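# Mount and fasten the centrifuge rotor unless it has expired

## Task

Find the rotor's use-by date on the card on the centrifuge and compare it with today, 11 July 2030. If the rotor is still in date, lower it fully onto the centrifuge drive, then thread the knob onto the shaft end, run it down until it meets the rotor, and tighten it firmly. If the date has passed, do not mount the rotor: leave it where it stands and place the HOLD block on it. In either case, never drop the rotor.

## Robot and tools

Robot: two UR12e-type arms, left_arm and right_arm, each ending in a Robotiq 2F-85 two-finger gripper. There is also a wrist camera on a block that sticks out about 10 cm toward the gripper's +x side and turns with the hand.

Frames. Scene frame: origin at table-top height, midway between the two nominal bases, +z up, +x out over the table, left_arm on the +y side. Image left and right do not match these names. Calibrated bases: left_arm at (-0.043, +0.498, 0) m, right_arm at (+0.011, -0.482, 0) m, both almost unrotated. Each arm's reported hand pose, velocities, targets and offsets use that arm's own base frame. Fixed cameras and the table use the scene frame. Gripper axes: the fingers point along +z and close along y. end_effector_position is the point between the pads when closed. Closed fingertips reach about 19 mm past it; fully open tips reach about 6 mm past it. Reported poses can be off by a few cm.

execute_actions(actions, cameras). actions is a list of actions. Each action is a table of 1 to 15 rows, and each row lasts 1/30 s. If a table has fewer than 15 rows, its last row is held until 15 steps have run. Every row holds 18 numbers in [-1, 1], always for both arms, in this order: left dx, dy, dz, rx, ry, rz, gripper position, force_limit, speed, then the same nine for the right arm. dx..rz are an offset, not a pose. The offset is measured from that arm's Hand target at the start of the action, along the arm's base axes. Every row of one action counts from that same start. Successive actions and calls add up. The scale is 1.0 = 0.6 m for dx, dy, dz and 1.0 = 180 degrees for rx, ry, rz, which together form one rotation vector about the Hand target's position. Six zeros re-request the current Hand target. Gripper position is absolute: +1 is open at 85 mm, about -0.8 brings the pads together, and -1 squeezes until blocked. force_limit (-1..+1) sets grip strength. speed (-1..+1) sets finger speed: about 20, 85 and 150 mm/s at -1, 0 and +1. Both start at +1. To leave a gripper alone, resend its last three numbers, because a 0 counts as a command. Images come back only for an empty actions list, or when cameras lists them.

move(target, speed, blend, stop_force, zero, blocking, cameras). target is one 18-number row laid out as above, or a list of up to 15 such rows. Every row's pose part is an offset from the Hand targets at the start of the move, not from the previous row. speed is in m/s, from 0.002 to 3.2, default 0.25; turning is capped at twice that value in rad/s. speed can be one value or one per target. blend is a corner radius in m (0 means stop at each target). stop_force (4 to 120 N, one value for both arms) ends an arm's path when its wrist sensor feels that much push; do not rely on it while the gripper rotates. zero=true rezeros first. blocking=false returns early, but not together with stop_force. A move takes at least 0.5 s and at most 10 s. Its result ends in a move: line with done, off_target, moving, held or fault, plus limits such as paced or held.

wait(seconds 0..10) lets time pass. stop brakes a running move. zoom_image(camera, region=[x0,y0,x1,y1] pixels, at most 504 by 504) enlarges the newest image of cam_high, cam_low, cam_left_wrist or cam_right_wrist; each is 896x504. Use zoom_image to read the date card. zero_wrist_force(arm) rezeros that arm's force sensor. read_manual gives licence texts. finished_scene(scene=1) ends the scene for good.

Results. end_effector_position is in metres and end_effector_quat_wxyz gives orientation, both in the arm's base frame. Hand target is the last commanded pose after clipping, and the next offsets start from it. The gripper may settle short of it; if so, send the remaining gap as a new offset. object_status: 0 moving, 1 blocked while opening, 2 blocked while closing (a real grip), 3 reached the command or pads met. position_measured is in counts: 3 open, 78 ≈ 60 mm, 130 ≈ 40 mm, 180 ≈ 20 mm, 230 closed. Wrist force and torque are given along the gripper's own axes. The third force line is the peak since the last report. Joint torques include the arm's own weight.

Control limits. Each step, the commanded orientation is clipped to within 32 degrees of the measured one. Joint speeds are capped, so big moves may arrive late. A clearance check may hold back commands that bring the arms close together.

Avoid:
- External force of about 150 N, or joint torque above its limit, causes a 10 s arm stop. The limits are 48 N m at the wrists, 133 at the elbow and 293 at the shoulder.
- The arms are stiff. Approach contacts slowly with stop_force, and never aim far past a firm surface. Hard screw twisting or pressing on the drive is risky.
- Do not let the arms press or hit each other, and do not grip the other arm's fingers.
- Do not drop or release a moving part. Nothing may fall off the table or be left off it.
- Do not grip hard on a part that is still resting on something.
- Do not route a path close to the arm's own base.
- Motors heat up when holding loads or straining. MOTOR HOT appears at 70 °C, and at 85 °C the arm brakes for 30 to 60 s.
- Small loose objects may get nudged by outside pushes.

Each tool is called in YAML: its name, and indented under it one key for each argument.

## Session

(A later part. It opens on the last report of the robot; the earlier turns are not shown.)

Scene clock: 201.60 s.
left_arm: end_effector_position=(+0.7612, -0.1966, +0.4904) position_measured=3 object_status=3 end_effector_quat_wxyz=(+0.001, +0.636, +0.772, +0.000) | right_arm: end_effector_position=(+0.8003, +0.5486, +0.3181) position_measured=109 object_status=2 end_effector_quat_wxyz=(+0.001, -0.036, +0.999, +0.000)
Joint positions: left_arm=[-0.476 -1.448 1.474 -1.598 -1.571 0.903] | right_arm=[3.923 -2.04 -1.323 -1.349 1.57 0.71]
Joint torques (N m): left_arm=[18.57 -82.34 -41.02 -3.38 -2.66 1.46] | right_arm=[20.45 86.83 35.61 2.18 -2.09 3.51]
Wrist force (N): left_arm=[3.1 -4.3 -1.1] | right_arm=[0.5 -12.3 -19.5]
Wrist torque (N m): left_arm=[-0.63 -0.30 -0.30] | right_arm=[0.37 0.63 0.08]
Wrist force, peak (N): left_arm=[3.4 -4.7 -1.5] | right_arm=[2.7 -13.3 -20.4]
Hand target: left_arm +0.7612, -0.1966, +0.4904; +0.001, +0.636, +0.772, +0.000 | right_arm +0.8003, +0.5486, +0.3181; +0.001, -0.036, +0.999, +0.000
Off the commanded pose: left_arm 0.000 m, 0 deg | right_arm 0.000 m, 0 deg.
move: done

move:
  target: [0,0,0,0,0,0,1,0,-1,0.0007,-0.0007,0,0,0,0.5,-1,-0.3,-1]
  speed: 0.6

move:
  target: [0,0,0,0,0,0,1,0,-1,0.0007,0.0007,0,0,0,0.5,-1,-0.3,-1]
  speed: 0.6

move:
  target: [0,0,0,0,0,0,1,0,-1,-0.0007,0.0007,0,0,0,0.5,-1,-0.3,-1]
  speed: 0.6

move:
  target: [0,0,0,0,0,0,1,0,-1,-0.0007,-0.0007,0,0,0,0.5,-1,-0.3,-1]
  speed: 0.6
  cameras: ["cam_right_wrist","cam_low","cam_high"]

zoom_image:
  camera: "cam_right_wrist"
  region: [350, 130, 600, 430]

Scene clock: 205.93 s.
left_arm: end_effector_position=(+0.7612, -0.1966, +0.4904) position_measured=3 object_status=3 end_effector_quat_wxyz=(+0.001, +0.636, +0.772, +0.000) | right_arm: end_effector_position=(+0.8008, +0.5482, +0.3181) position_measured=109 object_status=2 end_effector_quat_wxyz=(+0.000, +0.732, -0.681, +0.000)
Joint positions: left_arm=[-0.476 -1.448 1.474 -1.598 -1.571 0.903] | right_arm=[3.922 -2.04 -1.323 -1.349 1.572 -0.862]
Joint torques (N m): left_arm=[19.06 -82.95 -41 -3.61 -2.61 1.45] | right_arm=[-6.53 72.11 48.48 -1.66 4.73 -5.27]
Wrist force (N): left_arm=[3.6 -4.5 -1.2] | right_arm=[-2.3 -7.4 -10.0]
Wrist torque (N m): left_arm=[-0.66 -0.39 -0.30] | right_arm=[0.17 0.40 0.41]
Wrist force, peak (N): left_arm=[3.6 -4.5 -1.2] | right_arm=[0.3 -12.6 -19.8]
Hand target: left_arm +0.7612, -0.1966, +0.4904; +0.001, +0.636, +0.772, +0.000 | right_arm +0.8008, +0.5482, +0.3181; +0.000, +0.732, -0.681, +0.000
Off the commanded pose: left_arm 0.000 m, 0 deg | right_arm 0.000 m, 0 deg.
move: done

Scene clock: 208.03 s.
left_arm: end_effector_position=(+0.7612, -0.1966, +0.4904) position_measured=3 object_status=3 end_effector_quat_wxyz=(+0.001, +0.636, +0.772, +0.000) | right_arm: end_effector_position=(+0.8012, +0.5486, +0.3181) position_measured=109 object_status=2 end_effector_quat_wxyz=(+0.000, +0.999, +0.036, -0.001)
Joint positions: left_arm=[-0.476 -1.448 1.474 -1.598 -1.571 0.903] | right_arm=[3.922 -2.042 -1.32 -1.352 1.572 -2.432]
Joint torques (N m): left_arm=[19.96 -81.2 -41.83 -3.62 -2.68 1.58] | right_arm=[-16.05 71.99 49.89 -1.1 1.96 -4.98]
Wrist force (N): left_arm=[3.2 -4.5 -1.4] | right_arm=[-1.8 -5.1 -10.5]
Wrist torque (N m): left_arm=[-0.66 -0.33 -0.30] | right_arm=[-0.20 0.41 0.40]
Wrist force, peak (N): left_arm=[3.7 -4.2 -1.7] | right_arm=[-4.2 -8.1 -10.2]
Hand target: left_arm +0.7612, -0.1966, +0.4904; +0.001, +0.636, +0.772, +0.000 | right_arm +0.8012, +0.5486, +0.3181; +0.000, +0.999, +0.036, -0.001
Off the commanded pose: left_arm 0.000 m, 0 deg | right_arm 0.000 m, 0 deg.
move: done

Scene clock: 210.13 s.
left_arm: end_effector_position=(+0.7612, -0.1966, +0.4904) position_measured=3 object_status=3 end_effector_quat_wxyz=(+0.001, +0.636, +0.772, +0.000) | right_arm: end_effector_position=(+0.8008, +0.5491, +0.3181) position_measured=109 object_status=2 end_effector_quat_wxyz=(+0.000, +0.681, +0.732, +0.000)
Joint positions: left_arm=[-0.476 -1.448 1.474 -1.598 -1.571 0.903] | right_arm=[3.923 -2.041 -1.32 -1.352 1.57 -4.002]
Joint torques (N m): left_arm=[18.14 -81.03 -40.99 -3.7 -2.6 1.62] | right_arm=[-9.81 63.62 51.43 2.47 2.24 -4.89]
Wrist force (N): left_arm=[3.5 -4.4 -1.1] | right_arm=[-9.2 -11.0 -17.1]
Wrist torque (N m): left_arm=[-0.64 -0.37 -0.30] | right_arm=[0.14 0.11 0.40]
Wrist force, peak (N): left_arm=[3.8 -4.4 -1.3] | right_arm=[-5.4 -16.0 -21.6]
Hand target: left_arm +0.7612, -0.1966, +0.4904; +0.001, +0.636, +0.772, +0.000 | right_arm +0.8008, +0.5491, +0.3181; +0.000, +0.681, +0.732, +0.000
Off the commanded pose: left_arm 0.000 m, 0 deg | right_arm 0.000 m, 0 deg.
move: done

Scene clock: 212.23 s.
left_arm: end_effector_position=(+0.7612, -0.1966, +0.4904) position_measured=3 object_status=3 end_effector_quat_wxyz=(+0.001, +0.636, +0.772, +0.000) | right_arm: end_effector_position=(+0.8003, +0.5486, +0.3181) position_measured=109 object_status=2 end_effector_quat_wxyz=(+0.001, -0.036, +0.999, +0.000)
Joint positions: left_arm=[-0.476 -1.448 1.474 -1.598 -1.571 0.903] | right_arm=[3.923 -2.04 -1.323 -1.349 1.57 -5.573]
Joint torques (N m): left_arm=[18.86 -82.98 -40.89 -3.74 -2.72 1.5] | right_arm=[-5.24 64.01 50.82 1.52 4.88 -4.69]
Wrist force (N): left_arm=[3.2 -3.8 -1.7] | right_arm=[-2.0 -10.3 -15.7]
Wrist torque (N m): left_arm=[-0.54 -0.31 -0.30] | right_arm=[0.13 0.46 0.38]
Wrist force, peak (N): left_arm=[3.8 -4.3 -1.2] | right_arm=[0.0 -16.7 -25.0]
Hand target: left_arm +0.7612, -0.1966, +0.4904; +0.001, +0.636, +0.772, +0.000 | right_arm +0.8003, +0.5486, +0.3181; +0.001, -0.036, +0.999, +0.000
Off the commanded pose: left_arm 0.000 m, 0 deg | right_arm 0.000 m, 0 deg.
move: done
camera_calibration:
cam_right_wrist: T_world_to_cam=[[-0.0550388, 0.998131, 0.0265571, -0.509755], [0.936229, 0.0423442, 0.348829, -0.863048], [0.347053, 0.0440627, -0.93681, 0.122209], [0, 0, 0, 1]] pos_world=[0.737542, 0.539963, 0.42908]
Images, in order (width x height): cam_high 896x504, cam_low 896x504, cam_right_wrist 896x504.

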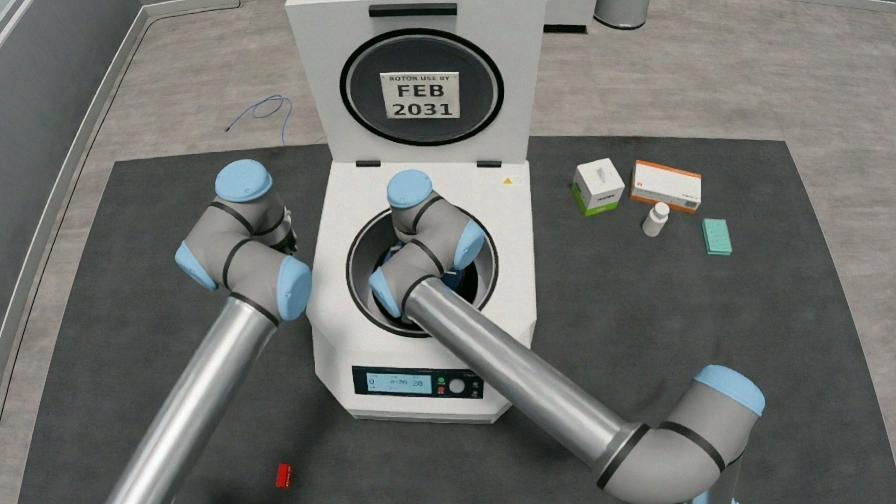

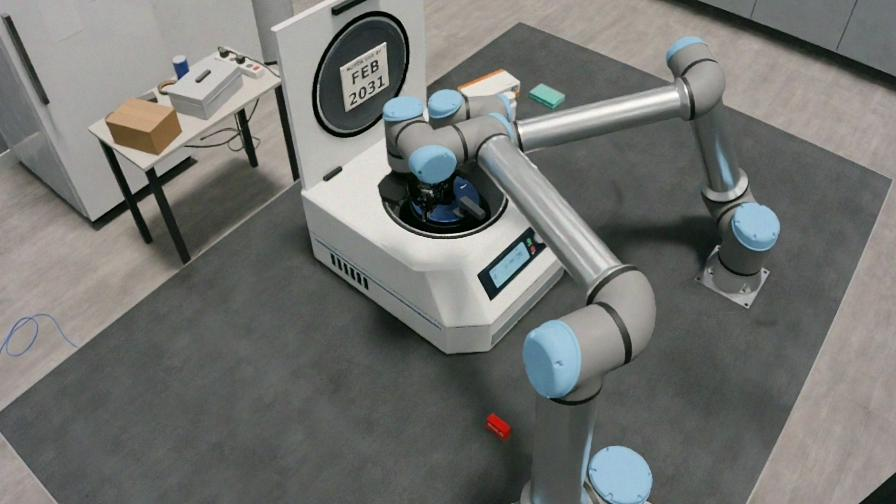

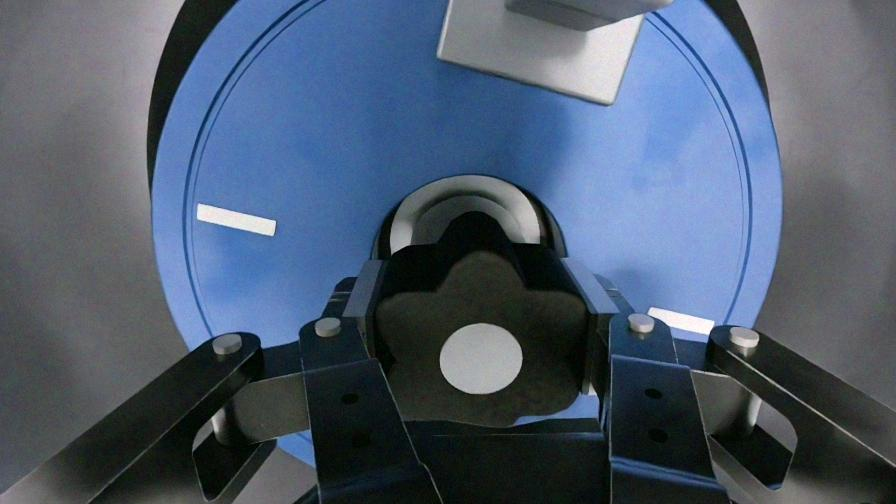

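Scaled by 1.680 from the camera's 896x504 image, which has a finer 1280x720 frame.

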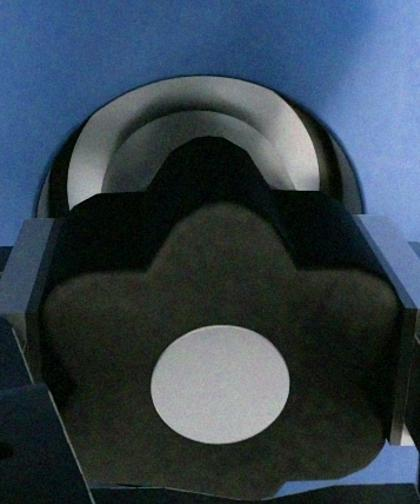

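move:
  target: [0,0,0,0,0,0,1,0,-1,0.0003,0.0006,0,0,0,-0.37,-1,-0.3,-1]
  speed: 0.5
  cameras: ["cam_right_wrist","cam_low","cam_high"]

zoom_image:
  camera: "cam_high"
  region: [310, 150, 550, 350]

Scene clock: 215.67 s.
left_arm: end_effector_position=(+0.7612, -0.1966, +0.4904) position_measured=3 object_status=3 end_effector_quat_wxyz=(+0.001, +0.636, +0.772, +0.000) | right_arm: end_effector_position=(+0.8005, +0.5490, +0.3180) position_measured=109 object_status=2 end_effector_quat_wxyz=(+0.001, +0.519, +0.855, +0.000)
Joint positions: left_arm=[-0.476 -1.448 1.474 -1.598 -1.571 0.903] | right_arm=[3.923 -2.041 -1.321 -1.351 1.57 -4.411]
Joint torques (N m): left_arm=[18.71 -82.27 -40.84 -3.71 -2.56 1.3] | right_arm=[11.31 74.13 48.51 2.57 -5.04 3.09]
Wrist force (N): left_arm=[3.3 -4.0 -1.0] | right_arm=[-5.0 -14.1 -21.1]
Wrist torque (N m): left_arm=[-0.59 -0.33 -0.30] | right_arm=[0.34 0.32 0.09]
Wrist force, peak (N): left_arm=[3.6 -4.5 -1.3] | right_arm=[-5.0 -14.6 -21.4]
Hand target: left_arm +0.7612, -0.1966, +0.4904; +0.001, +0.636, +0.772, +0.000 | right_arm +0.8005, +0.5490, +0.3181; +0.001, +0.519, +0.855, +0.000
Off the commanded pose: left_arm 0.000 m, 0 deg | right_arm 0.000 m, 0 deg.
move: done
camera_calibration:
cam_right_wrist: T_world_to_cam=[[0.894035, 0.447215, 0.0264482, -0.967402], [0.411009, -0.84228, 0.348765, 0.0428794], [0.17825, -0.300938, -0.936837, 0.446661], [0, 0, 0, 1]] pos_world=[0.767651, 0.603171, 0.42908]
Images, in order (width x height): cam_high 896x504, cam_low 896x504, cam_right_wrist 896x504.

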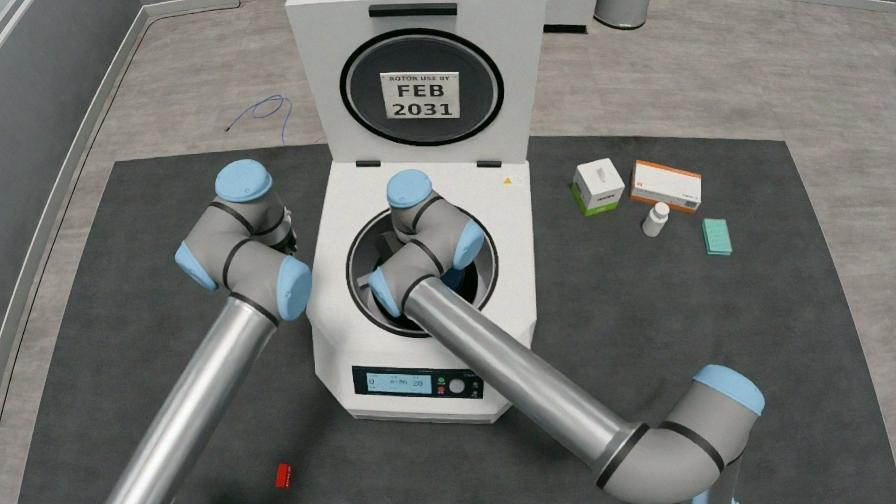

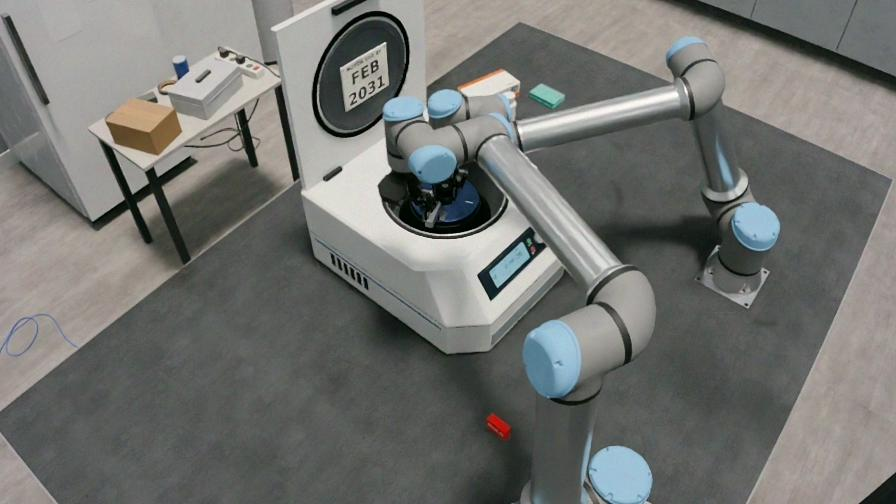

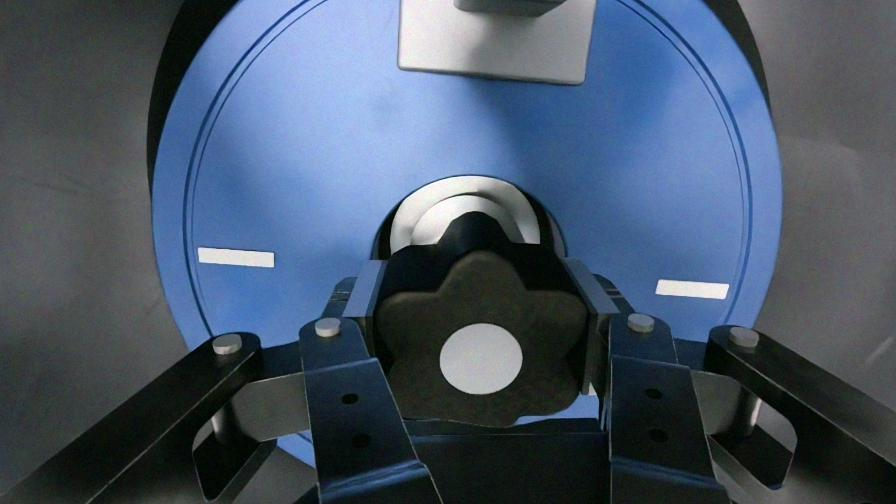

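Scaled by 2.100 from the camera's 896x504 image, which has a finer 1280x720 frame.

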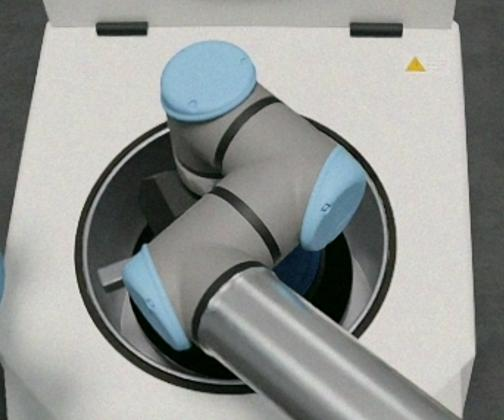

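move:
  target: [0.0173,-0.1353,-0.0967,-0.2137,-0.0618,0.0543,1,0,-1,0,0,0,0,0,0,-1,-0.3,-1]
  speed: 0.3
  cameras: ["cam_left_wrist","cam_low","cam_high"]

zoom_image:
  camera: "cam_low"
  region: [360, 70, 540, 250]

Scene clock: 220.00 s.
left_arm: end_effector_position=(+0.7715, -0.2778, +0.4324) position_measured=3 object_status=3 end_effector_quat_wxyz=(+0.283, +0.531, +0.775, -0.193) | right_arm: end_effector_position=(+0.8005, +0.5490, +0.3181) position_measured=109 object_status=2 end_effector_quat_wxyz=(+0.001, +0.519, +0.855, +0.000)
Joint positions: left_arm=[-0.398 -1.483 1.844 -2.461 -2.051 0.67] | right_arm=[3.923 -2.041 -1.321 -1.351 1.57 -4.41]
Joint torques (N m): left_arm=[18.26 -39.8 -38.78 -8.37 -4.39 -2.65] | right_arm=[11.09 81.01 36 3.15 -4.95 3.25]
Wrist force (N): left_arm=[3.6 -3.6 -0.8] | right_arm=[-5.0 -14.2 -21.8]
Wrist torque (N m): left_arm=[-0.53 -0.36 -0.27] | right_arm=[0.33 0.30 0.09]
Wrist force, peak (N): left_arm=[3.6 -4.3 -2.0] | right_arm=[-5.3 -14.5 -22.1]
Hand target: left_arm +0.7715, -0.2778, +0.4324; +0.283, +0.531, +0.775, -0.193 | right_arm +0.8005, +0.5490, +0.3181; +0.001, +0.519, +0.855, +0.000
Off the commanded pose: left_arm 0.000 m, 0 deg | right_arm 0.000 m, 0 deg.
move: done
camera_calibration:
cam_left_wrist: T_world_to_cam=[[0.938323, 0.345665, 0.0081342, -0.621394], [0.158226, -0.450193, 0.878801, -0.609216], [0.307432, -0.823312, -0.477119, -0.134217], [0, 0, 0, 1]] pos_world=[0.720725, -0.169974, 0.476397]
Images, in order (width x height): cam_high 896x504, cam_low 896x504, cam_left_wrist 896x504.

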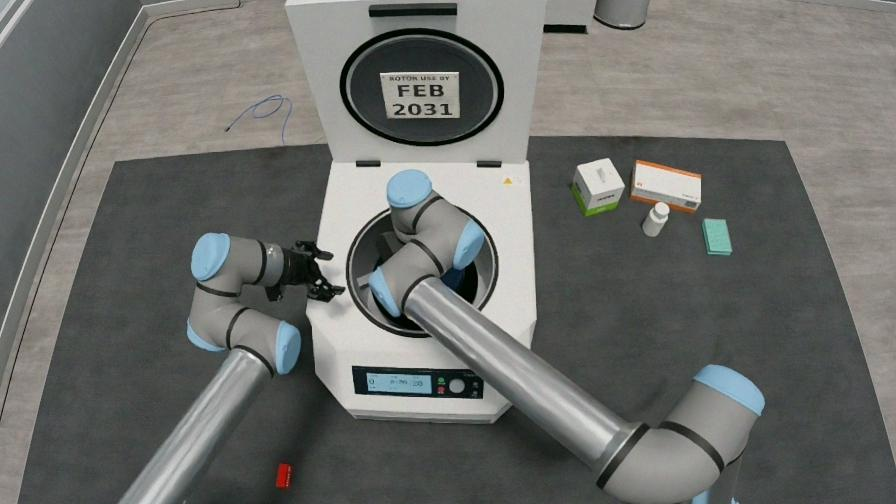

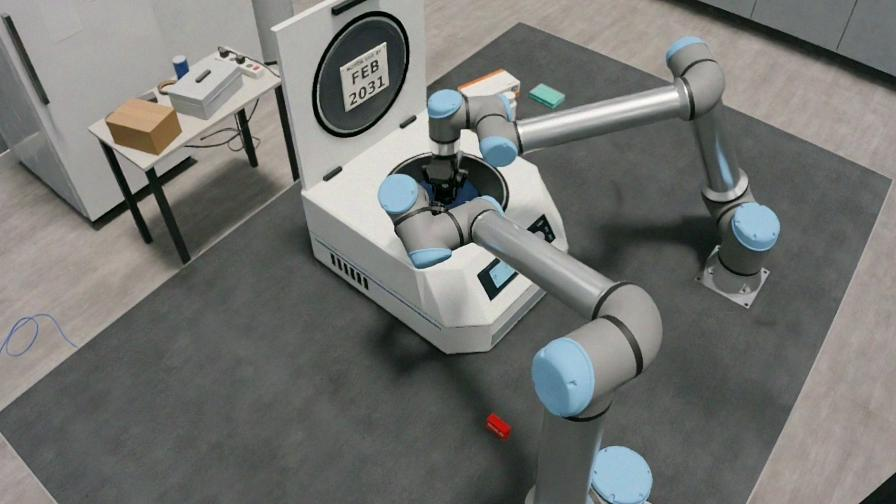

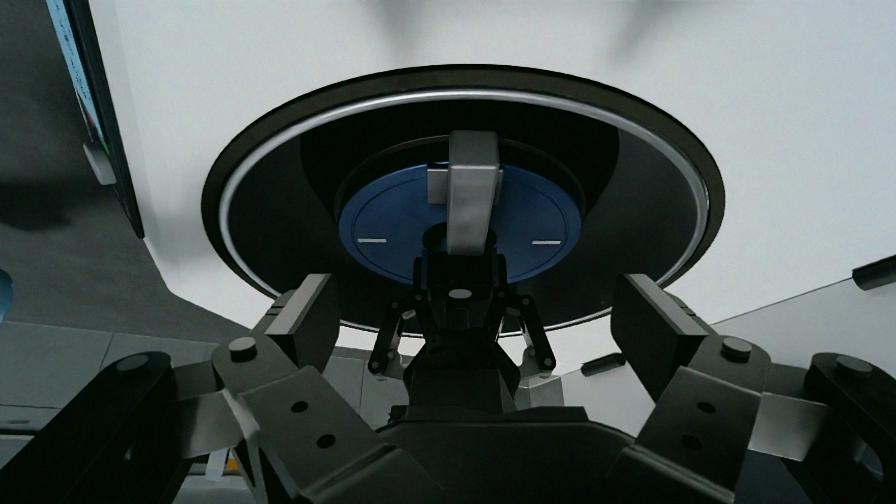

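Scaled by 2.800 from the camera's 896x504 image, which has a finer 1280x720 frame.

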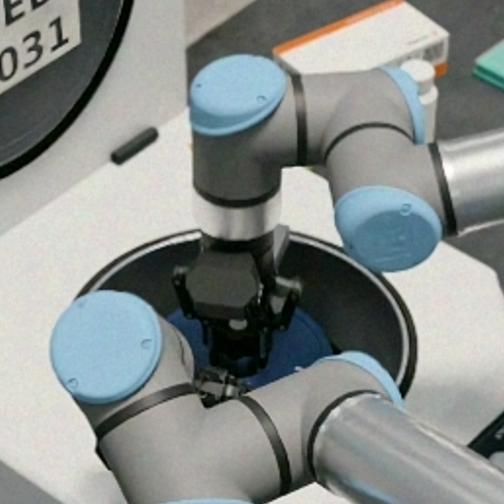

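move:
  target: [0.037,-0.0875,-0.1149,0,0,-0.01,1,0,-1,0,0,0,0,0,0,-1,-0.3,-1]
  speed: 0.12
  stop_force: 12
  cameras: ["cam_left_wrist","cam_low"]

Scene clock: 222.50 s.
left_arm: end_effector_position=(+0.7937, -0.3303, +0.3634) position_measured=3 object_status=3 end_effector_quat_wxyz=(+0.280, +0.543, +0.767, -0.198) | right_arm: end_effector_position=(+0.8005, +0.5490, +0.3181) position_measured=109 object_status=2 end_effector_quat_wxyz=(+0.001, +0.519, +0.855, +0.000)
Joint positions: left_arm=[-0.447 -1.376 1.853 -2.585 -2.043 0.653] | right_arm=[3.923 -2.041 -1.321 -1.351 1.57 -4.41]
Joint torques (N m): left_arm=[-21.08 -48.65 -55.67 -7.99 1.65 -2.36] | right_arm=[11.91 79.25 35.79 3.39 -4.85 3.22]
Wrist force (N): left_arm=[3.7 -3.6 -1.1] | right_arm=[-5.1 -14.3 -21.5]
Wrist torque (N m): left_arm=[-0.52 -0.36 -0.31] | right_arm=[0.31 0.31 0.09]
Wrist force, peak (N): left_arm=[3.7 -3.4 -3.0] | right_arm=[-5.5 -14.6 -21.8]
Hand target: left_arm +0.7937, -0.3303, +0.3634; +0.280, +0.543, +0.767, -0.198 | right_arm +0.8005, +0.5490, +0.3181; +0.001, +0.519, +0.855, +0.000
Off the commanded pose: left_arm 0.000 m, 0 deg | right_arm 0.000 m, 0 deg.
move: done
camera_calibration:
cam_left_wrist: T_world_to_cam=[[0.948694, 0.316092, 0.00813532, -0.641484], [0.144008, -0.454834, 0.878856, -0.566129], [0.281499, -0.832594, -0.477018, -0.199714], [0, 0, 0, 1]] pos_world=[0.746319, -0.221008, 0.407497]
Images, in order (width x height): cam_low 896x504, cam_left_wrist 896x504.

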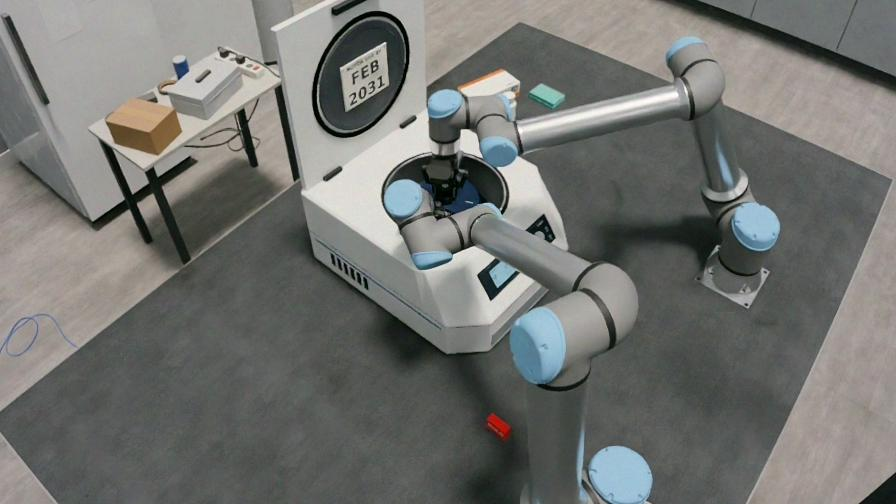

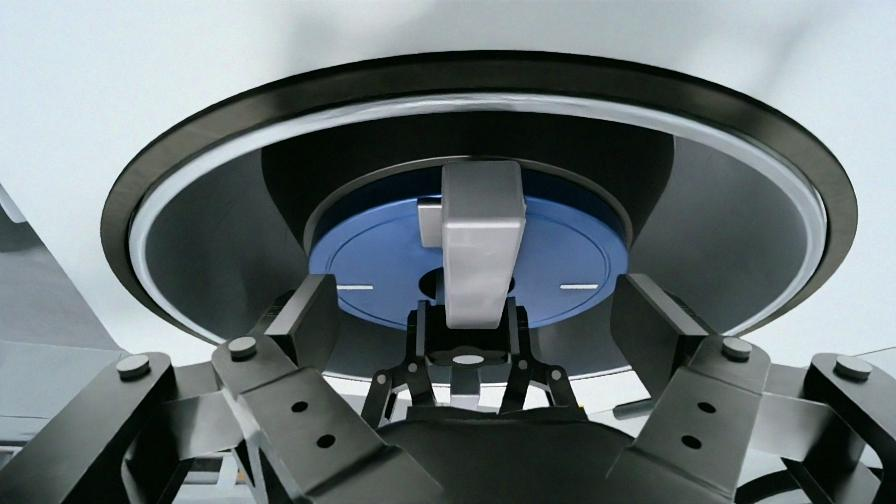

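move:
  target:
    - [0.0078,0.0028,0,0,0,0,1,0,-1,0,0,0,0,0,0,-1,-0.3,-1]
    - [0.0195,-0.0268,-0.0383,0,0,0,1,0,-1,0,0,0,0,0,0,-1,-0.3,-1]
  speed: 0.06
  stop_force: 12
  cameras: ["cam_left_wrist"]

zoom_image:
  camera: "cam_left_wrist"
  region: [250, 150, 700, 450]

Scene clock: 224.77 s.
left_arm: end_effector_position=(+0.8054, -0.3464, +0.3405) position_measured=3 object_status=3 end_effector_quat_wxyz=(+0.280, +0.543, +0.767, -0.198) | right_arm: end_effector_position=(+0.8005, +0.5490, +0.3181) position_measured=109 object_status=2 end_effector_quat_wxyz=(+0.001, +0.519, +0.855, +0.000)
Joint positions: left_arm=[-0.459 -1.334 1.847 -2.626 -2.036 0.641] | right_arm=[3.923 -2.041 -1.321 -1.351 1.57 -4.41]
Joint torques (N m): left_arm=[-22.23 -51.46 -36.96 -7.9 1.73 -2.64] | right_arm=[11.61 81.19 35.85 3.53 -5.21 3.42]
Wrist force (N): left_arm=[3.5 -3.5 -1.6] | right_arm=[-5.0 -14.1 -21.3]
Wrist torque (N m): left_arm=[-0.52 -0.33 -0.31] | right_arm=[0.35 0.31 0.09]
Wrist force, peak (N): left_arm=[4.0 -4.2 -1.4] | right_arm=[-5.7 -14.5 -22.1]
Hand target: left_arm +0.8054, -0.3464, +0.3405; +0.280, +0.543, +0.767, -0.198 | right_arm +0.8005, +0.5490, +0.3181; +0.001, +0.519, +0.855, +0.000
Off the commanded pose: left_arm 0.000 m, 0 deg | right_arm 0.000 m, 0 deg.
move: done
camera_calibration:
cam_left_wrist: T_world_to_cam=[[0.948694, 0.316092, 0.00813532, -0.64734], [0.144008, -0.454834, 0.878856, -0.554878], [0.281499, -0.832594, -0.477018, -0.227301], [0, 0, 0, 1]] pos_world=[0.758019, -0.237008, 0.384497]
Images, in order (width x height): cam_left_wrist 896x504.

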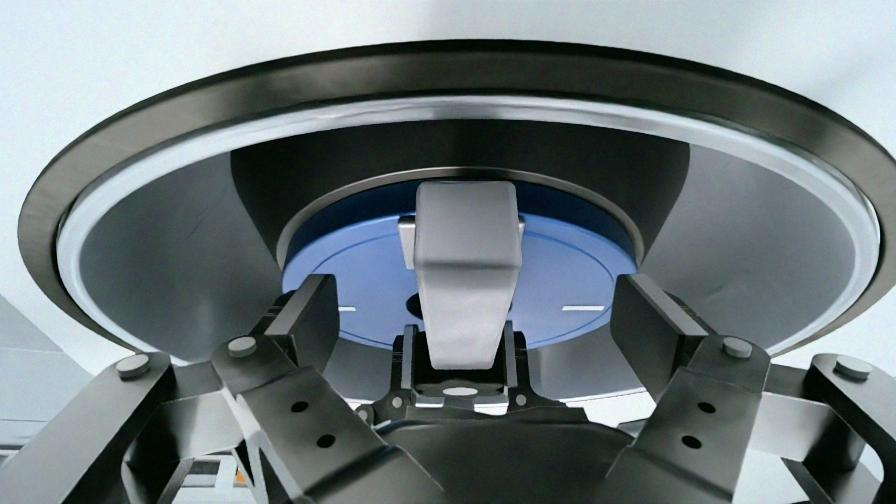

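Scaled by 1.120 from the camera's 896x504 image, which has a finer 1280x720 frame.

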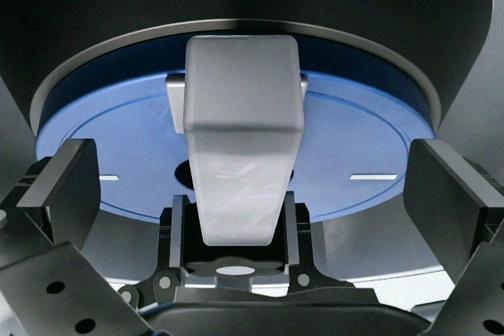

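move:
  target: [0,0,0,0,0,0,-1,0.2,-1,0,0,0,0,0,0,-1,-0.3,-1]
  cameras: ["cam_left_wrist","cam_low"]

Scene clock: 229.13 s.
left_arm: end_effector_position=(+0.8054, -0.3464, +0.3405) position_measured=172 object_status=0 end_effector_quat_wxyz=(+0.280, +0.543, +0.767, -0.198) | right_arm: end_effector_position=(+0.8005, +0.5490, +0.3181) position_measured=109 object_status=2 end_effector_quat_wxyz=(+0.001, +0.519, +0.855, +0.000)
Joint positions: left_arm=[-0.46 -1.334 1.847 -2.626 -2.036 0.641] | right_arm=[3.923 -2.041 -1.321 -1.351 1.57 -4.41]
Joint torques (N m): left_arm=[-17.1 -51.78 -39.28 -6.05 0.32 -2.28] | right_arm=[11.98 80.08 36.72 3.72 -4.42 2.44]
Wrist force (N): left_arm=[5.1 -16.7 -23.8] | right_arm=[-4.6 -10.0 -19.7]
Wrist torque (N m): left_arm=[1.15 -0.35 0.61] | right_arm=[0.33 0.30 0.08]
Wrist force, peak (N): left_arm=[10.5 -14.8 -33.6] | right_arm=[-5.0 -14.6 -22.0]
Hand target: left_arm +0.8054, -0.3464, +0.3405; +0.280, +0.543, +0.767, -0.198 | right_arm +0.8005, +0.5490, +0.3181; +0.001, +0.519, +0.855, +0.000
Off the commanded pose: left_arm 0.000 m, 0 deg | right_arm 0.000 m, 0 deg.
move: done
camera_calibration:
cam_left_wrist: T_world_to_cam=[[0.948708, 0.316048, 0.00821782, -0.647392], [0.143919, -0.454864, 0.878855, -0.554817], [0.281498, -0.832594, -0.477019, -0.2273], [0, 0, 0, 1]] pos_world=[0.758019, -0.237008, 0.384497]
Images, in order (width x height): cam_low 896x504, cam_left_wrist 896x504.

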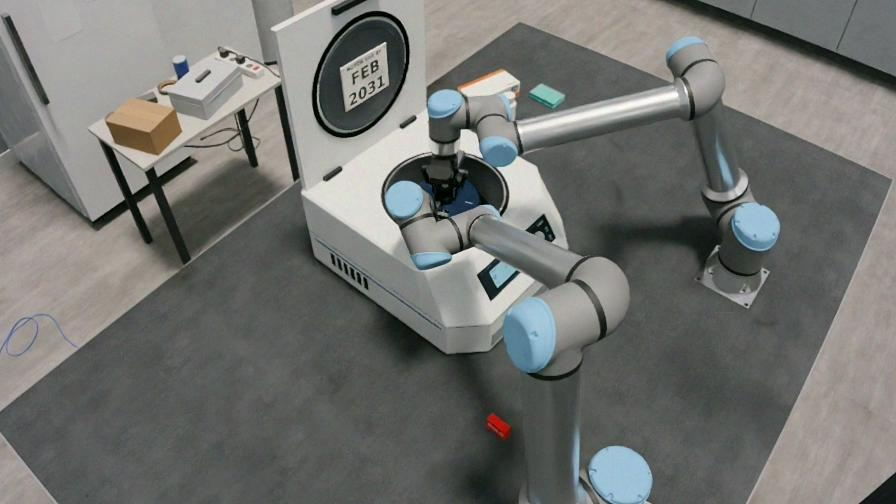

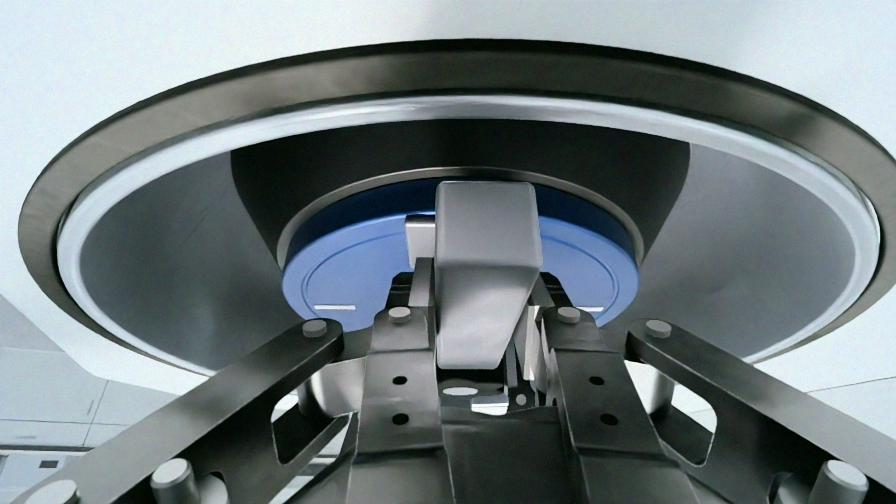

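move:
  target: [0,0,0,0,0,0,-1,0.2,-1,0.001,-0.0003,-0.0002,0,0,-0.5,-1,-0.3,-1]
  speed: 0.4

move:
  target: [0,0,0,0,0,0,-1,0.2,-1,-0.0003,-0.001,0,0,0,-0.5,-1,-0.3,-1]
  speed: 0.4

Scene clock: 232.20 s.
left_arm: end_effector_position=(+0.8054, -0.3464, +0.3405) position_measured=172 object_status=2 end_effector_quat_wxyz=(+0.280, +0.543, +0.767, -0.198) | right_arm: end_effector_position=(+0.8012, +0.5488, +0.3180) position_measured=109 object_status=2 end_effector_quat_wxyz=(+0.000, +0.971, +0.238, -0.001)
Joint positions: left_arm=[-0.46 -1.334 1.847 -2.626 -2.036 0.641] | right_arm=[3.922 -2.042 -1.32 -1.352 1.571 -2.841]
Joint torques (N m): left_arm=[-5.07 -56.31 -41.01 -1.89 0.44 -2.29] | right_arm=[6.23 86.91 35.19 -0.14 -6.84 3.4]
Wrist force (N): left_arm=[4.1 -15.7 -22.3] | right_arm=[-5.9 -7.1 -13.9]
Wrist torque (N m): left_arm=[1.15 -0.38 0.57] | right_arm=[0.28 0.14 0.00]
Wrist force, peak (N): left_arm=[6.2 -16.5 -25.1] | right_arm=[-4.8 -10.5 -20.2]
Hand target: left_arm +0.8054, -0.3464, +0.3405; +0.280, +0.543, +0.767, -0.198 | right_arm +0.8011, +0.5488, +0.3180; +0.000, +0.971, +0.238, -0.001
Off the commanded pose: left_arm 0.000 m, 0 deg | right_arm 0.000 m, 0 deg.
move: done

Scene clock: 234.83 s.
left_arm: end_effector_position=(+0.8054, -0.3464, +0.3405) position_measured=172 object_status=2 end_effector_quat_wxyz=(+0.280, +0.543, +0.767, -0.198) | right_arm: end_effector_position=(+0.8010, +0.5482, +0.3179) position_measured=109 object_status=2 end_effector_quat_wxyz=(+0.000, +0.855, -0.519, -0.001)
Joint positions: left_arm=[-0.46 -1.334 1.847 -2.626 -2.036 0.641] | right_arm=[3.922 -2.04 -1.322 -1.349 1.572 -1.271]
Joint torques (N m): left_arm=[1.94 -58.36 -41.76 -3.44 1.17 -2.14] | right_arm=[10.46 99.84 37.75 4.59 -4.39 3.5]
Wrist force (N): left_arm=[4.0 -16.3 -24.4] | right_arm=[-4.9 -8.0 -6.3]
Wrist torque (N m): left_arm=[1.17 -0.39 0.59] | right_arm=[0.16 0.15 0.08]
Wrist force, peak (N): left_arm=[5.0 -17.0 -24.5] | right_arm=[-6.2 -6.4 -15.1]
Hand target: left_arm +0.8054, -0.3464, +0.3405; +0.280, +0.543, +0.767, -0.198 | right_arm +0.8009, +0.5482, +0.3180; +0.000, +0.855, -0.519, -0.001
Off the commanded pose: left_arm 0.000 m, 0 deg | right_arm 0.000 m, 0 deg.
move: done

move:
  target:
    - [0,0,0,0,0,0,-1,0.2,-1,-0.001,0.0003,-0.0006,0,0,-0.49,-1,-0.3,-1]
    - [0,0,0,0,0,0,-1,0.2,-1,-0.0007,0.0012,-0.0012,0,0,-0.98,-1,-0.3,-1]
  speed: 0.5
  blend: [0.001,0]

Scene clock: 239.30 s.
left_arm: end_effector_position=(+0.8054, -0.3464, +0.3405) position_measured=172 object_status=2 end_effector_quat_wxyz=(+0.280, +0.543, +0.767, -0.198) | right_arm: end_effector_position=(+0.8005, +0.5489, +0.3172) position_measured=109 object_status=2 end_effector_quat_wxyz=(+0.001, +0.492, +0.871, +0.000)
Joint positions: left_arm=[-0.459 -1.334 1.847 -2.626 -2.036 0.641] | right_arm=[3.923 -2.041 -1.322 -1.349 1.57 1.81]
Joint torques (N m): left_arm=[1.33 -62.35 -43.93 -6.33 2.7 -2.12] | right_arm=[10.76 113.44 66.25 1.82 -4.58 2.91]
Wrist force (N): left_arm=[3.3 -16.5 -25.3] | right_arm=[-1.4 1.8 14.4]
Wrist torque (N m): left_arm=[1.12 -0.30 0.61] | right_arm=[-0.40 0.30 0.08]
Wrist force, peak (N): left_arm=[4.7 -16.7 -26.5] | right_arm=[-2.0 3.1 16.8]
Hand target: left_arm +0.8054, -0.3464, +0.3405; +0.280, +0.543, +0.767, -0.198 | right_arm +0.8005, +0.5489, +0.3172; +0.001, +0.492, +0.871, +0.000
Off the commanded pose: left_arm 0.000 m, 0 deg | right_arm 0.000 m, 0 deg.
move: done

move:
  target:
    - [0,0,0,0,0,0,-1,0.2,-1,0.0008,0,-0.0013,0,0,-0.44,-1,-0.3,-1]
    - [0,0,0,0,0,0,-1,0.2,-1,0.0008,-0.0008,-0.0022,0,0,-0.88,-1,-0.3,-1]
    - [0,0,0,0,0,0,-1,0.2,-1,0,-0.0012,-0.003,0,0,0.68,-1,-0.3,-1]
  speed: 0.6
  blend: [0.001,0.001,0]
  cameras: ["cam_right_wrist"]

Scene clock: 244.13 s.
left_arm: end_effector_position=(+0.8054, -0.3464, +0.3405) position_measured=172 object_status=2 end_effector_quat_wxyz=(+0.280, +0.543, +0.767, -0.198) | right_arm: end_effector_position=(+0.8005, +0.5482, +0.3154) position_measured=109 object_status=2 end_effector_quat_wxyz=(+0.001, -0.526, +0.850, +0.000)
Joint positions: left_arm=[-0.459 -1.334 1.847 -2.626 -2.036 0.641] | right_arm=[3.922 -2.04 -1.327 -1.344 1.571 5.956]
Joint torques (N m): left_arm=[0.48 -63.34 -46.61 -7.01 3.23 -2.1] | right_arm=[14.24 126.22 57.51 1.9 -3.11 3.76]
Wrist force (N): left_arm=[5.3 -15.7 -25.5] | right_arm=[-6.7 -5.9 20.2]
Wrist torque (N m): left_arm=[1.11 -0.36 0.60] | right_arm=[-0.03 -0.02 -0.03]
Wrist force, peak (N): left_arm=[6.7 -16.8 -26.7] | right_arm=[-0.3 -18.4 19.2]
Hand target: left_arm +0.8054, -0.3464, +0.3405; +0.280, +0.543, +0.767, -0.198 | right_arm +0.8005, +0.5482, +0.3154; +0.001, -0.526, +0.850, +0.000
Off the commanded pose: left_arm 0.000 m, 0 deg | right_arm 0.000 m, 0 deg.
move: done
camera_calibration:
cam_right_wrist: T_world_to_cam=[[-0.887303, 0.460422, 0.0265423, 0.451781], [0.439854, 0.827556, 0.348827, -0.895413], [0.138643, 0.32119, -0.936811, 0.134634], [0, 0, 0, 1]] pos_world=[0.776052, 0.489751, 0.42648]
Images, in order (width x height): cam_right_wrist 896x504.

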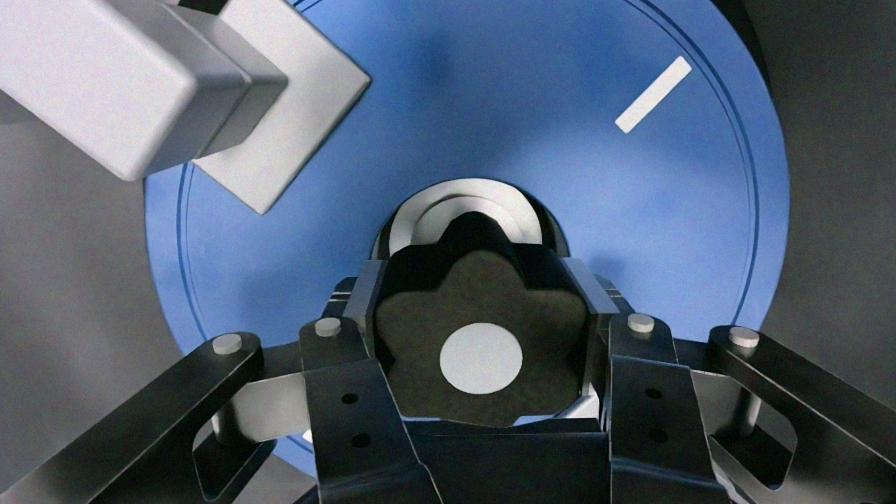

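move:
  target:
    - [0,0,0,0,0,0,-1,0.2,-1,0,0,-0.0005,0,0,0,0.42,-0.3,-0.5]
    - [0,0,0,0,0,0,-1,0.2,-1,0.0003,0.0007,-0.0005,0,0,0.7333,0.42,-0.3,-0.5]
    - [0,0,0,0,0,0,-1,0.2,-1,0.0003,0.0007,-0.0005,0,0,-0.5333,0.42,-0.3,-0.5]
    - [0,0,0,0,0,0,-1,0.2,-1,0.0003,0.0007,-0.0005,0,0,0.2,0.42,-0.3,-0.5]
    - [0,0,0,0,0,0,-1,0.2,-1,0.0003,0.0007,-0.0005,0,0,0.9333,0.42,-0.3,-0.5]
    - [0,0,0,0,0,0,-1,0.2,-1,-0.0003,0.0007,-0.0005,0,0,-0.3333,0.42,-0.3,-0.5]
  speed: [0.02,1.1,1.1,1.1,1.1,1.1]
  blend: [0,0.001,0.001,0.001,0.001,0]
  cameras: ["cam_right_wrist","cam_low"]

Scene clock: 252.17 s.
left_arm: end_effector_position=(+0.8054, -0.3464, +0.3405) position_measured=172 object_status=2 end_effector_quat_wxyz=(+0.280, +0.543, +0.767, -0.198) | right_arm: end_effector_position=(+0.8003, +0.5486, +0.3151) position_measured=76 object_status=3 end_effector_quat_wxyz=(+0.001, -0.030, +1.000, +0.000)
Joint positions: left_arm=[-0.459 -1.334 1.847 -2.626 -2.036 0.641] | right_arm=[3.923 -2.041 -1.327 -1.344 1.57 -5.562]
Joint torques (N m): left_arm=[2.55 -65.39 -50.29 -7.17 3.39 -2.04] | right_arm=[-11.16 83.9 60.87 1.49 2.93 -4.67]
Wrist force (N): left_arm=[5.7 -16.9 -23.7] | right_arm=[-2.8 0.0 2.6]
Wrist torque (N m): left_arm=[1.15 -0.44 0.61] | right_arm=[-0.17 0.25 0.35]
Wrist force, peak (N): left_arm=[5.3 -16.1 -26.0] | right_arm=[-7.3 -6.1 20.4]
Hand target: left_arm +0.8054, -0.3464, +0.3405; +0.280, +0.543, +0.767, -0.198 | right_arm +0.8003, +0.5486, +0.3151; +0.001, -0.031, +1.000, +0.000
Off the commanded pose: left_arm 0.000 m, 0 deg | right_arm 0.000 m, 0 deg.
move: done
camera_calibration:
cam_right_wrist: T_world_to_cam=[[-0.044745, 0.998646, 0.0265162, -0.518258], [0.93663, 0.0327052, 0.348791, -0.85708], [0.347451, 0.0404425, -0.936825, 0.12115], [0, 0, 0, 1]] pos_world=[0.737484, 0.540688, 0.42618]
Images, in order (width x height): cam_low 896x504, cam_right_wrist 896x504.

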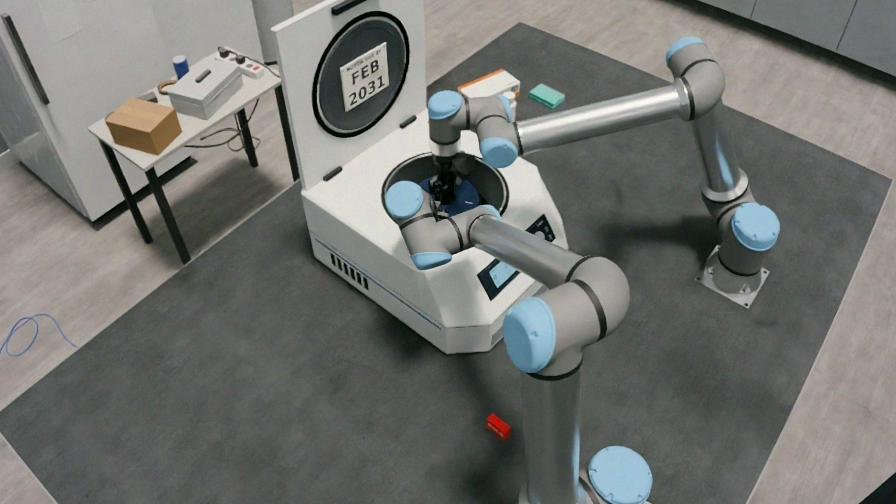

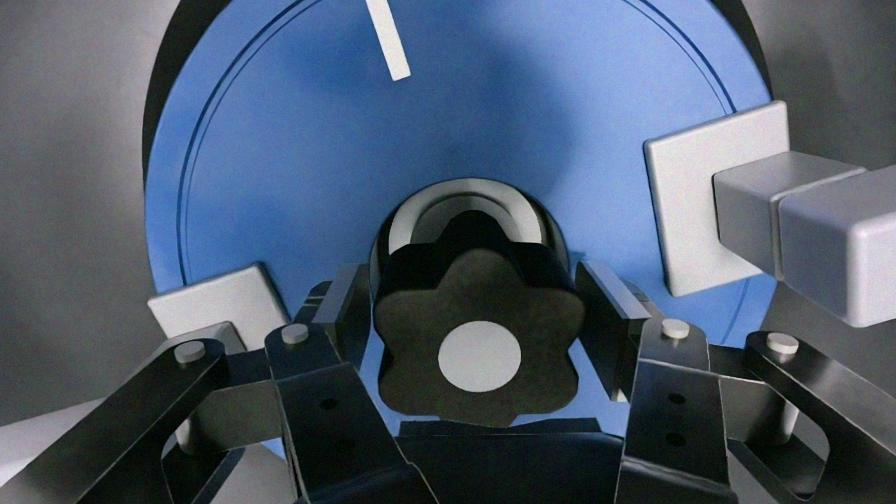

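move:
  target:
    - [0,0,0,0,0,0,-1,0.2,-1,0,0,0,0,0,0,-1,-0.3,-1]
    - [0,0,0,0,0,0,-1,0.2,-1,0.0012,0.0005,-0.00175,0,0,-0.7222,-1,-0.3,-1]
  speed: 0.6

Scene clock: 256.17 s.
left_arm: end_effector_position=(+0.8054, -0.3464, +0.3405) position_measured=172 object_status=2 end_effector_quat_wxyz=(+0.280, +0.543, +0.767, -0.198) | right_arm: end_effector_position=(+0.8011, +0.5489, +0.3141) position_measured=109 object_status=2 end_effector_quat_wxyz=(+0.000, +0.893, +0.450, -0.001)
Joint positions: left_arm=[-0.459 -1.334 1.847 -2.626 -2.036 0.641] | right_arm=[3.923 -2.043 -1.324 -1.346 1.571 -3.294]
Joint torques (N m): left_arm=[1.79 -63.86 -49.57 -6.91 3.07 -1.88] | right_arm=[10.87 97.18 43.01 0.27 -4.37 3.64]
Wrist force (N): left_arm=[4.5 -16.9 -23.7] | right_arm=[1.3 0.4 -0.2]
Wrist torque (N m): left_arm=[1.14 -0.37 0.59] | right_arm=[-0.17 0.46 0.09]
Wrist force, peak (N): left_arm=[5.9 -17.3 -24.3] | right_arm=[-1.0 4.8 -0.5]
Hand target: left_arm +0.8054, -0.3464, +0.3405; +0.280, +0.543, +0.767, -0.198 | right_arm +0.8011, +0.5489, +0.3141; +0.000, +0.893, +0.450, -0.001
Off the commanded pose: left_arm 0.000 m, 0 deg | right_arm 0.000 m, 0 deg.
move: done

move:
  target:
    - [0,0,0,0,0,0,-1,0.2,-1,-0.0007,-0.0012,-0.00175,0,0,-0.7222,-1,-0.3,-1]
    - [0,0,0,0,0,0,-1,0.2,-1,-0.0012,-0.0002,-0.0035,0,0,0.5556,-1,-0.3,-1]
    - [0,0,0,0,0,0,-1,0.2,-1,0,-0.0003,-0.00525,0,0,-0.1667,-1,-0.3,-1]
    - [0,0,0,0,0,0,-1,0.2,-1,-0.001,-0.0012,-0.007,0,0,-0.8889,-1,-0.3,-1]
  speed: 0.7
  blend: [0.001,0.001,0.001,0]

Scene clock: 264.63 s.
left_arm: end_effector_position=(+0.8210, -0.3418, +0.3411) position_measured=172 object_status=2 end_effector_quat_wxyz=(+0.291, +0.550, +0.763, -0.176) | right_arm: end_effector_position=(+0.8008, +0.5488, +0.3114) position_measured=109 object_status=2 end_effector_quat_wxyz=(+0.000, +0.773, +0.634, +0.000)
Joint positions: left_arm=[-0.457 -1.324 1.834 -2.642 -2.001 0.666] | right_arm=[3.923 -2.044 -1.329 -1.341 1.57 2.55]
Joint torques (N m): left_arm=[-5.43 -77.53 -42.33 -5.04 -1.29 -8.41] | right_arm=[-4.05 37.25 39.54 12.38 0.48 32.39]
Wrist force (N): left_arm=[8.2 75.1 12.3] | right_arm=[-54.3 -13.8 -39.2]
Wrist torque (N m): left_arm=[20.19 -1.54 10.35] | right_arm=[1.69 1.25 -31.49]
Wrist force, peak (N): left_arm=[-42.2 194.1 130.6] | right_arm=[-66.7 -42.3 -43.3]
Hand target: left_arm +0.8210, -0.3418, +0.3411; +0.291, +0.550, +0.763, -0.176 (not the last commanded pose) | right_arm +0.8008, +0.5488, +0.3114; +0.000, +0.773, +0.634, +0.000 (not the last commanded pose)
Tool commands: left_gripper/position=-1.0 left_gripper/force_limit=+0.2 left_gripper/speed=-1.0 right_gripper/position=-1.0 right_gripper/force_limit=-0.3 right_gripper/speed=-1.0
Off the commanded pose: left_arm 0.016 m, 3 deg | right_arm 0.002 m, 175 deg.
FORCE FAULT: contact force on the left arm reached its limit, and that arm stopped. The contact can be on any part of that arm, not only on its tool. That arm's remaining commands of this call were not run. That arm is still stopped at the end of this call. That arm stays stopped for about 8 more seconds. Until then a move that you send moves the other arm only, and its call returns only when the move has ended. Once the stop has ended, the next robot result says so. If the stop ends while you think or write, that arm runs what you send next, counted from a new Hand target: where the arm stands when the stop ends. While its stop runs, that arm takes no new command, but its gripper still runs the gripper command that each later call begins with. Until it ends, the stop uses up actions while you think or wait. An arm that is not stopped still takes commands.
move: fault (left_arm), off_target (right_arm; braked at the fault stop of left_arm); path passed 2 of 4 targets


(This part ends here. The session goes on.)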